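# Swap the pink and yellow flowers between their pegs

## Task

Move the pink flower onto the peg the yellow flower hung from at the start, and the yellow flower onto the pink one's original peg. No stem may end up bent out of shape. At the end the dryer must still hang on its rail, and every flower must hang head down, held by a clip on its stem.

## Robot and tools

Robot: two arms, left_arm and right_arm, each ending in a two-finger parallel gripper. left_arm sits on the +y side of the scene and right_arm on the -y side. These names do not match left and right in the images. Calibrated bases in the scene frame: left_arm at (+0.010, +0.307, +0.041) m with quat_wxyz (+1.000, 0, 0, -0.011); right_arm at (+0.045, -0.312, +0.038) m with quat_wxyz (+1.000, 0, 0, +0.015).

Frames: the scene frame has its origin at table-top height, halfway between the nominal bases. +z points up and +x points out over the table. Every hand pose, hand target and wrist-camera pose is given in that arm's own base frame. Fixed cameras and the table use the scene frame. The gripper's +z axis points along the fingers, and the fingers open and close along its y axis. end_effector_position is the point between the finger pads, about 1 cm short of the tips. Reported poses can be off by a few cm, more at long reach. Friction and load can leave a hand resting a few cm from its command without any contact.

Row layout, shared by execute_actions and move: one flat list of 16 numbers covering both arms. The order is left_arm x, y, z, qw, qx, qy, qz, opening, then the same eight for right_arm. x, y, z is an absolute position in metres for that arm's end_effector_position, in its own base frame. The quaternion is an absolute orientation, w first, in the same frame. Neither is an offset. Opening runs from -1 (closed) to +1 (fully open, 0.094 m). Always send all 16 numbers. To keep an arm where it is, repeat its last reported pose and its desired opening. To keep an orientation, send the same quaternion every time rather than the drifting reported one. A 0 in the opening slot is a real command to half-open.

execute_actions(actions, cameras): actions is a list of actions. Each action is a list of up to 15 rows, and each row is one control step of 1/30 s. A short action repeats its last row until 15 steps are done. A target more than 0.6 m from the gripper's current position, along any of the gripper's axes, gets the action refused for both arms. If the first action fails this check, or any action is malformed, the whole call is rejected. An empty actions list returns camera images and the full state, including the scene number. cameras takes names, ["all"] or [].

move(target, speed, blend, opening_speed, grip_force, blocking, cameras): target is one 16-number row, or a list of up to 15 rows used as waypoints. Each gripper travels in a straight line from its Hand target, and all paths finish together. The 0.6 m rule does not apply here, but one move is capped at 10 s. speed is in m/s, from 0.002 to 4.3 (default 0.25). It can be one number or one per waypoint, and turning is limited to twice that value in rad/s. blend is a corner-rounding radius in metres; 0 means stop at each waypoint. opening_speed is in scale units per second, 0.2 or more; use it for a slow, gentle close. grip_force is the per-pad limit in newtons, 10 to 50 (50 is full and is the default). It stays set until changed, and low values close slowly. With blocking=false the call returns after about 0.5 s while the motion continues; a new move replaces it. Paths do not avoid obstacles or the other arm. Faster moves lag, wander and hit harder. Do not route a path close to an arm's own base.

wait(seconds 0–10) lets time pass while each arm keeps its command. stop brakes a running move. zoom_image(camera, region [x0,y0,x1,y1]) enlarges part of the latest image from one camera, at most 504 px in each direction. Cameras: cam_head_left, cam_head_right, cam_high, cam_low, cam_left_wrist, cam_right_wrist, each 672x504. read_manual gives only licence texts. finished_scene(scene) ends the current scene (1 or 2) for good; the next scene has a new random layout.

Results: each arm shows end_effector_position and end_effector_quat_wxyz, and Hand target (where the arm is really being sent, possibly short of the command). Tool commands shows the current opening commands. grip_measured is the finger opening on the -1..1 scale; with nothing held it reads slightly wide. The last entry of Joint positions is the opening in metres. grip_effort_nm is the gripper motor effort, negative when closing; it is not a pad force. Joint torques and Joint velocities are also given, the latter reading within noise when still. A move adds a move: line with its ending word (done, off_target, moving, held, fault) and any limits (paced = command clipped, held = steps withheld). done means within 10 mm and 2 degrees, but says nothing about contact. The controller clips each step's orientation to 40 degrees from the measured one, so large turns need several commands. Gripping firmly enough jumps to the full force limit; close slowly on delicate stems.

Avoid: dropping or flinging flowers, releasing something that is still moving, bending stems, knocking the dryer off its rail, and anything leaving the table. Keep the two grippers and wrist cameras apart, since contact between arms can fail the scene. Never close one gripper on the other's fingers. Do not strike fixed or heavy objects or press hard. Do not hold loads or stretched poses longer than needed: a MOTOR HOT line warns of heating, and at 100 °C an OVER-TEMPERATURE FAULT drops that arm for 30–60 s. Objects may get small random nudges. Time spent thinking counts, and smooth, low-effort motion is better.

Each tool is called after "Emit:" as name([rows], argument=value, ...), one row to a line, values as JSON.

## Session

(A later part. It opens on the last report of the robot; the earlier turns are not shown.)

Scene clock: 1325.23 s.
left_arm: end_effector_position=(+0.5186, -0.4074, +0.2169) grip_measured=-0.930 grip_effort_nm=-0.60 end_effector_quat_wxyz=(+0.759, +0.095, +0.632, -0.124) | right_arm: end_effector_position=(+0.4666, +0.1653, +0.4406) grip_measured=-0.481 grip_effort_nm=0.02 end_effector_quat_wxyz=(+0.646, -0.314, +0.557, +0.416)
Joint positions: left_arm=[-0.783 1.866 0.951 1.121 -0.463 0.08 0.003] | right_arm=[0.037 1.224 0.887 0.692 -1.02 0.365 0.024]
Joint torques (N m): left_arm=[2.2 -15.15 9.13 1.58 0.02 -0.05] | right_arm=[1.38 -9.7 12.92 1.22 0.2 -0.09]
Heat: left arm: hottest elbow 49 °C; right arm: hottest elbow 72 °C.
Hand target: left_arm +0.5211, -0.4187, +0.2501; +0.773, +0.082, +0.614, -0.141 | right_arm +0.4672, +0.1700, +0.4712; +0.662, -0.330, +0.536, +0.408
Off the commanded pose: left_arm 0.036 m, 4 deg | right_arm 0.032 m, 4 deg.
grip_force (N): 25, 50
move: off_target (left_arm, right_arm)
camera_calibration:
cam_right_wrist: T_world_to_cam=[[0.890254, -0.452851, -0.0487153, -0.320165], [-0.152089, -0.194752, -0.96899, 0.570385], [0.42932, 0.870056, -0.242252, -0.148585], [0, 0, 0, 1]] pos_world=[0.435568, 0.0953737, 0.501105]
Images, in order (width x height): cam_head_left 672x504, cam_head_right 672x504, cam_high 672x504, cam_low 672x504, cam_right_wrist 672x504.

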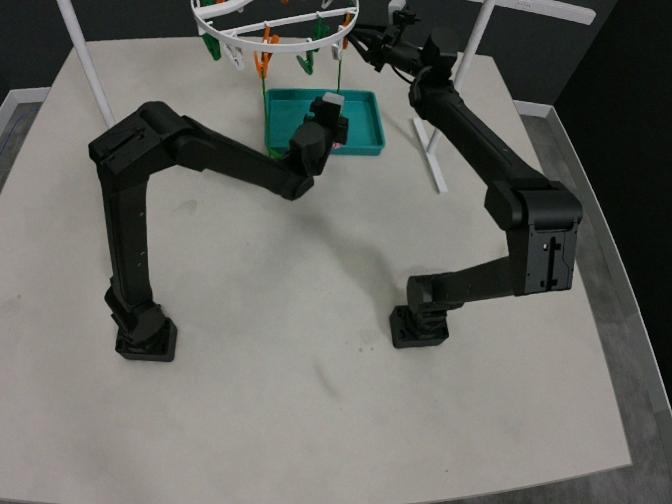

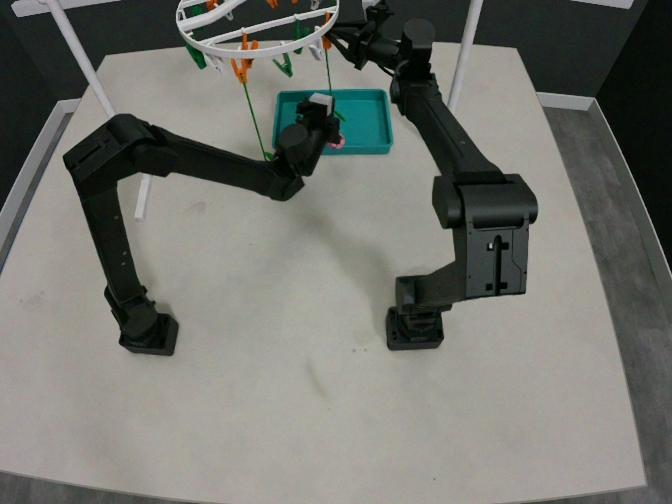

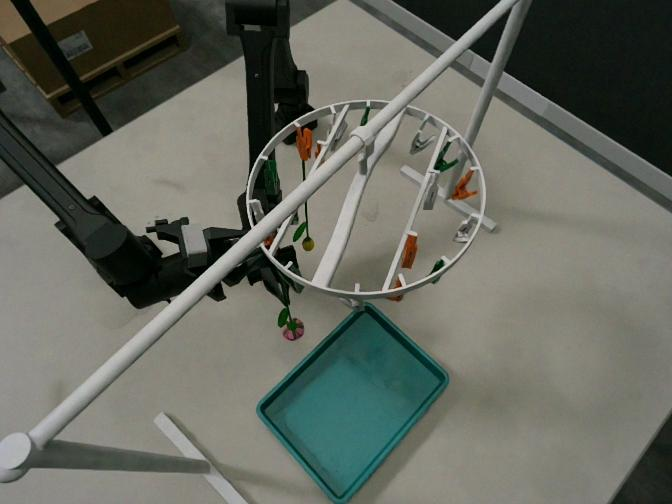

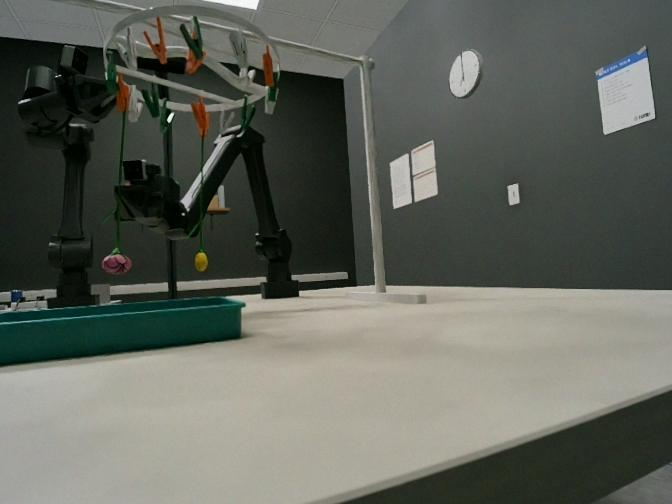

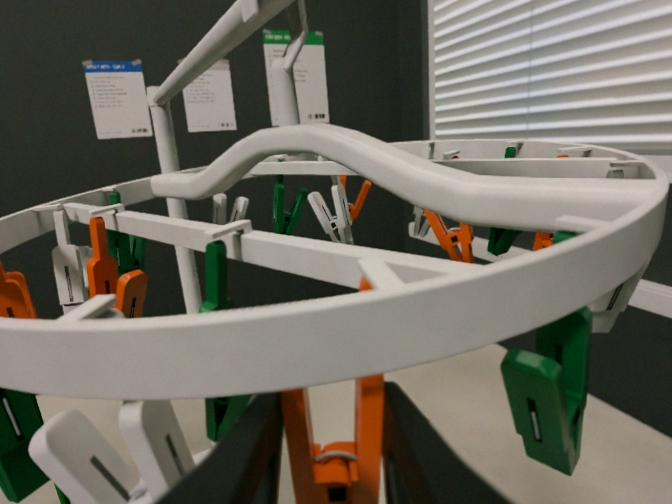

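Emit:
move([
  [0.5225, -0.4200, 0.250, 0.7727, 0.0824, 0.6138, -0.1410, -1.0, 0.4690, 0.1705, 0.472, 0.6615, -0.3302, 0.5357, 0.4077, -0.40],
  [0.5225, -0.4200, 0.250, 0.7727, 0.0824, 0.6138, -0.1410, -0.6, 0.4690, 0.1705, 0.472, 0.6615, -0.3302, 0.5357, 0.4077, -0.40],
], speed=0.05, opening_speed=0.4, cameras=["cam_low", "cam_high", "cam_left_wrist", "cam_head_right", "cam_right_wrist"])

Emit:
zoom_image(camera="cam_low", region=[80, 80, 180, 290])

Scene clock: 1331.97 s.
left_arm: end_effector_position=(+0.5185, -0.4073, +0.2176) grip_measured=-0.602 grip_effort_nm=0.05 end_effector_quat_wxyz=(+0.759, +0.095, +0.632, -0.124) | right_arm: end_effector_position=(+0.4665, +0.1653, +0.4407) grip_measured=-0.401 grip_effort_nm=0.08 end_effector_quat_wxyz=(+0.646, -0.314, +0.557, +0.416)
Joint positions: left_arm=[-0.783 1.865 0.951 1.121 -0.463 0.08 0.019] | right_arm=[0.037 1.224 0.887 0.692 -1.02 0.365 0.028]
Joint torques (N m): left_arm=[1.79 -15.09 9.14 1.59 0.02 -0.03] | right_arm=[1.26 -9.7 12.97 1.24 0.2 -0.07]
Heat: left arm: hottest elbow 49 °C; right arm: hottest elbow 72 °C.
Hand target: left_arm +0.5211, -0.4186, +0.2503; +0.773, +0.082, +0.613, -0.141 | right_arm +0.4671, +0.1700, +0.4714; +0.662, -0.330, +0.536, +0.408
Off the commanded pose: left_arm 0.035 m, 4 deg | right_arm 0.032 m, 4 deg.
grip_force (N): 25, 50
move: off_target (left_arm, right_arm); target 2's new opening was sent with left_arm's hand 0.035 m and 4 deg from that target
camera_calibration:
cam_left_wrist: T_world_to_cam=[[-0.30186, -0.953352, 0.0000502424, -0.231929], [-0.235822, 0.0746173, -0.968927, 0.401269], [0.923725, -0.292492, -0.247345, -0.451853], [0, 0, 0, 1]] pos_world=[0.442006, -0.383215, 0.277048]
cam_right_wrist: T_world_to_cam=[[0.890275, -0.45285, -0.0483509, -0.320257], [-0.151684, -0.194735, -0.969056, 0.57042], [0.429421, 0.870061, -0.242058, -0.148635], [0, 0, 0, 1]] pos_world=[0.435468, 0.0953737, 0.501306]
Images, in order (width x height): cam_head_right 672x504, cam_high 672x504, cam_low 672x504, cam_left_wrist 672x504, cam_right_wrist 672x504.

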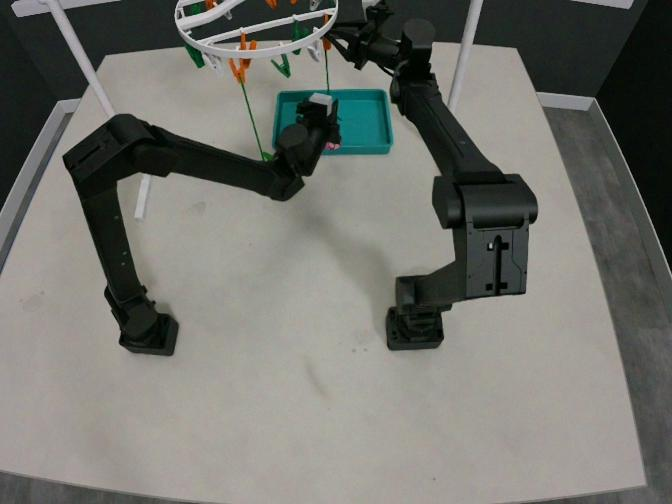

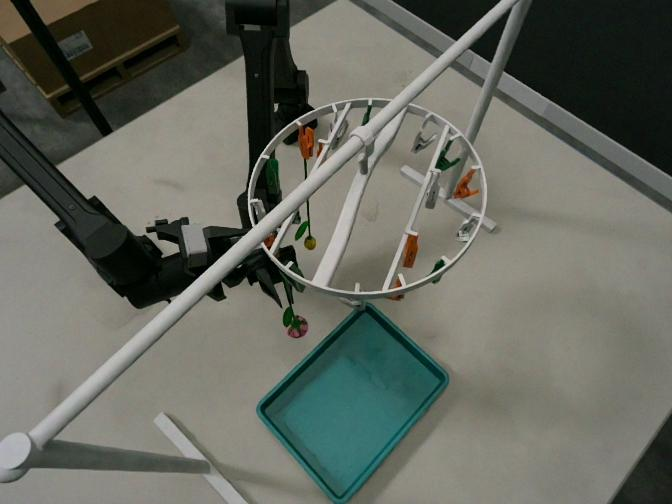

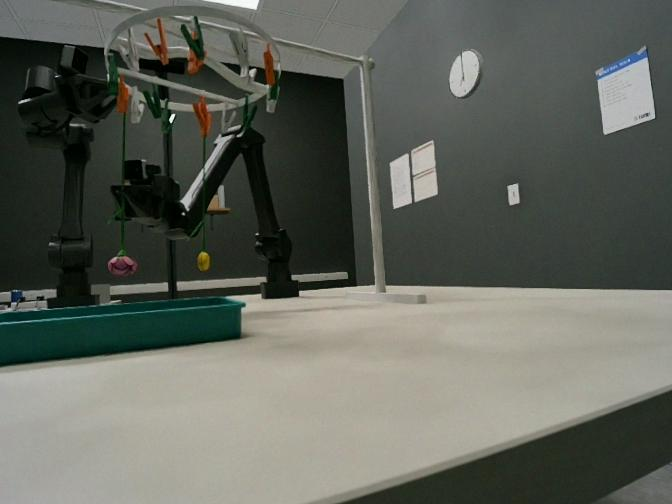

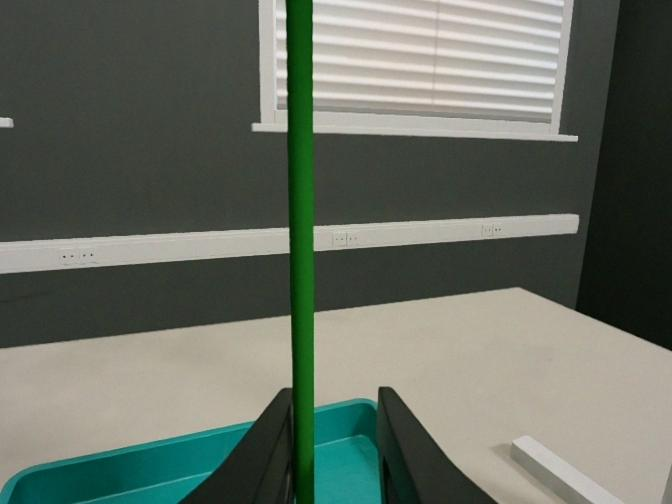

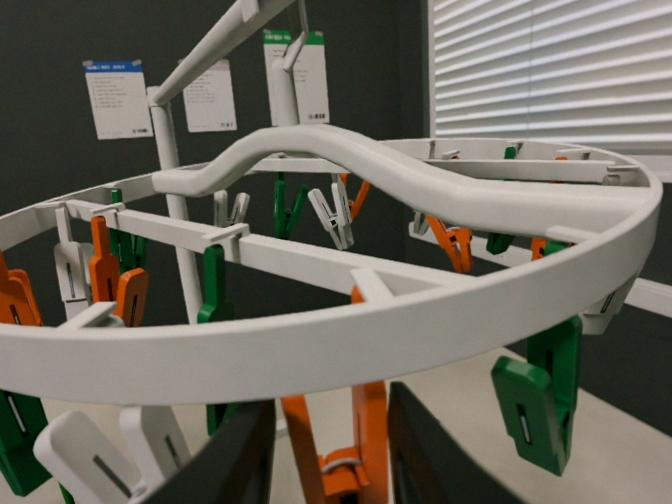

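Scaled by 2.400 from the camera's 672x504 image, which has a finer 960x720 frame.

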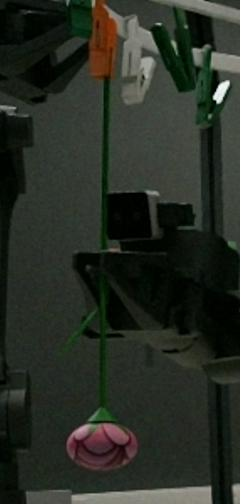

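Emit:
move([
  [0.5225, -0.4200, 0.250, 0.7727, 0.0824, 0.6138, -0.1410, 0.0, 0.4690, 0.1705, 0.472, 0.6615, -0.3302, 0.5357, 0.4077, -0.28],
  [0.410, -0.3835, 0.229, 0.7727, 0.0824, 0.6138, -0.1410, 0.0, 0.425, 0.083, 0.451, 0.6615, -0.3302, 0.5357, 0.4077, -0.28],
  [0.330, -0.340, 0.220, 0.7566, 0.1005, 0.6349, -0.1198, 0.0, 0.380, 0.020, 0.430, 0.6615, -0.3302, 0.5357, 0.4077, -0.28],
], speed=[0.1, 0.1, 0.2], blend=[0, 0.03, 0], opening_speed=0.8, cameras=["all"])

Emit:
zoom_image(camera="cam_low", region=[70, 60, 250, 300])

Emit:
zoom_image(camera="cam_head_left", region=[180, 0, 400, 190])

Scene clock: 1342.97 s.
left_arm: end_effector_position=(+0.3345, -0.3395, +0.2101) grip_measured=-0.002 grip_effort_nm=0.05 end_effector_quat_wxyz=(+0.750, +0.104, +0.643, -0.114) | right_arm: end_effector_position=(+0.3785, +0.0248, +0.4335) grip_measured=-0.281 grip_effort_nm=0.08 end_effector_quat_wxyz=(+0.664, -0.330, +0.545, +0.390)
Joint positions: left_arm=[-1.033 1.566 0.466 1.301 -0.712 0.143 0.047] | right_arm=[-0.398 1.201 0.731 1.57 -1.359 1.078 0.034]
Joint torques (N m): left_arm=[1.9 -9.23 4.55 2.47 0.02 0.17] | right_arm=[-0.15 -5.83 7.15 0.87 0.69 0.2]
Heat: left arm: hottest elbow 49 °C; right arm: hottest elbow 71 °C.
Hand target: left_arm +0.3301, -0.3400, +0.2198; +0.756, +0.100, +0.635, -0.120 | right_arm +0.3802, +0.0207, +0.4301; +0.663, -0.321, +0.550, +0.394
Off the commanded pose: left_arm 0.011 m, 1 deg | right_arm 0.006 m, 2 deg.
joint sent to its limit (right arm) — joint 4 (wrist pitch), upper limit. The joint targets are off in orientation, not in position.
grip_force (N): 25, 50
move: off_target (left_arm)
camera_calibration:
cam_left_wrist: T_world_to_cam=[[-0.297058, -0.954588, -0.0227499, -0.220041], [-0.259715, 0.103702, -0.960101, 0.361551], [0.91886, -0.279298, -0.278727, -0.251251], [0, 0, 0, 1]] pos_world=[0.2594, -0.317716, 0.272089]
cam_right_wrist: T_world_to_cam=[[0.880196, -0.474103, 0.0219525, -0.332054], [-0.0939666, -0.219419, -0.971095, 0.502293], [0.465215, 0.852691, -0.237681, -0.00534886], [0, 0, 0, 1]] pos_world=[0.34196, -0.0426542, 0.493792]

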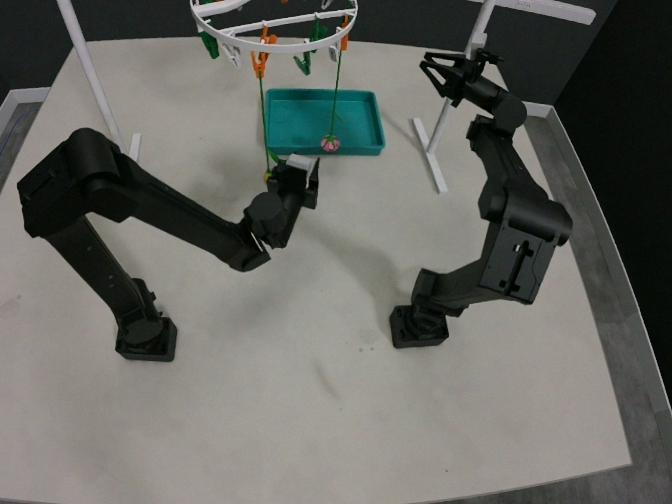

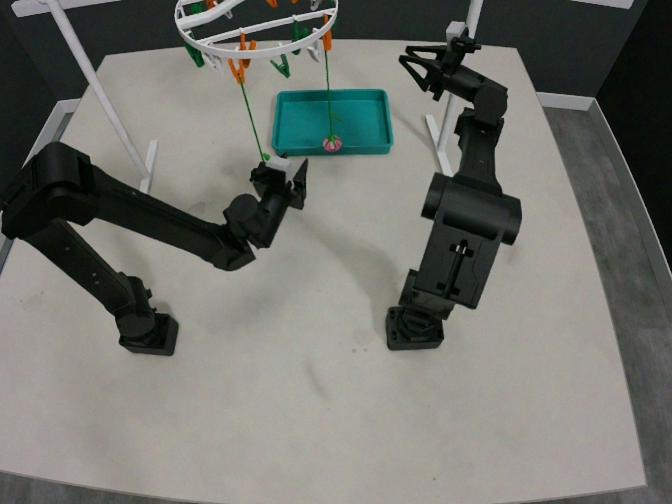

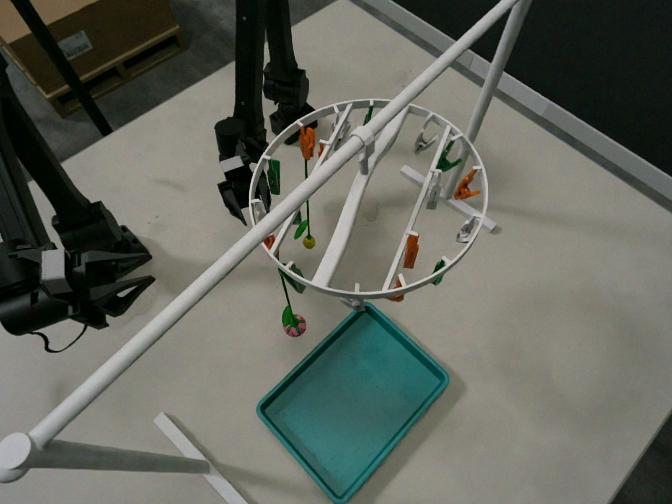

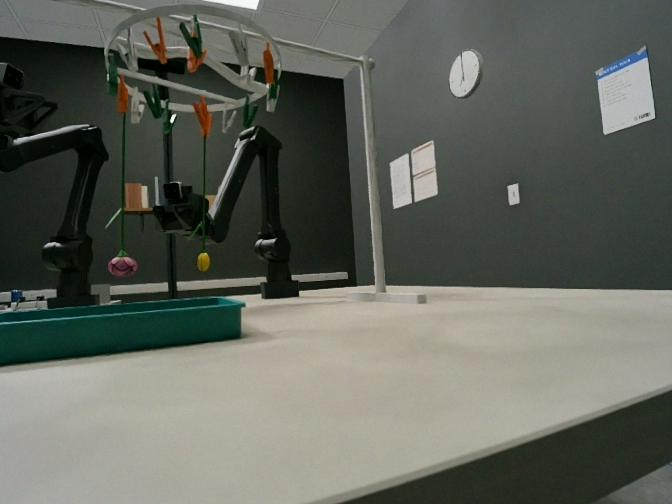

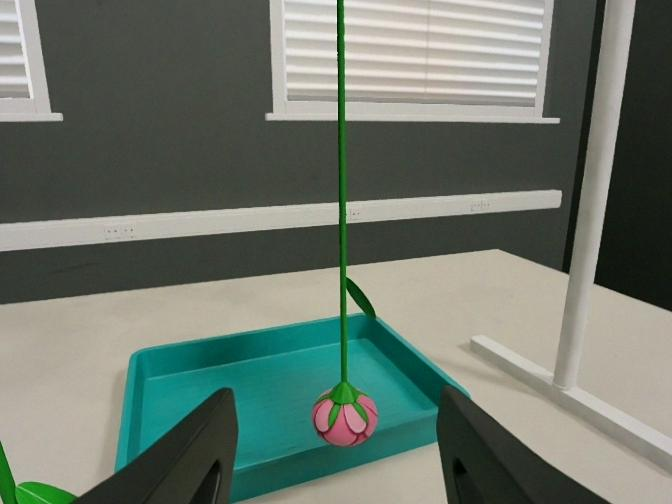

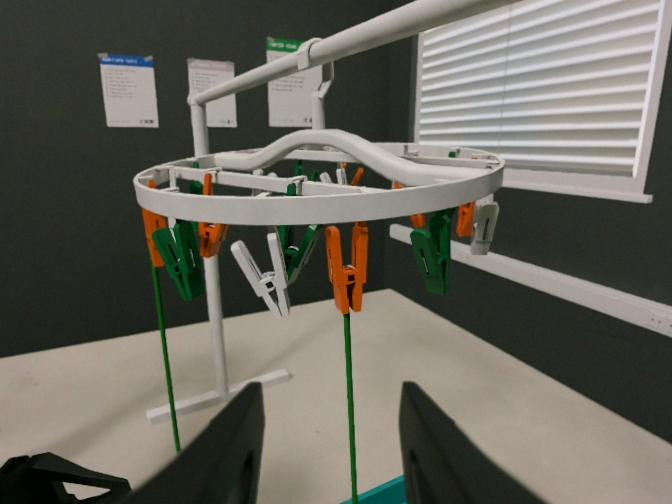

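Scaled by 2.100 from the camera's 672x504 image, which has a finer 960x720 frame.

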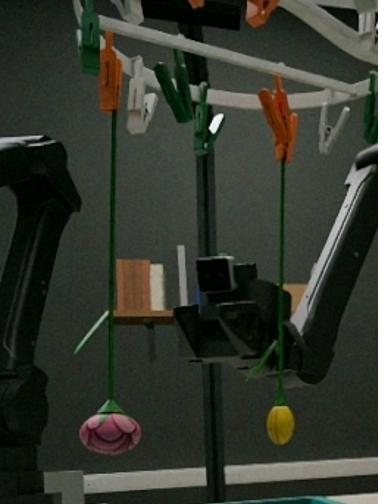

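Scaled by 2.291 from the camera's 672x504 image, which has a finer 960x720 frame.

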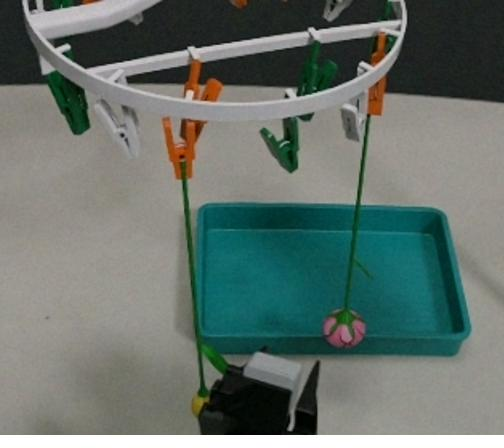

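Emit:
finished_scene(scene=1)

The scene is finished: the task was done.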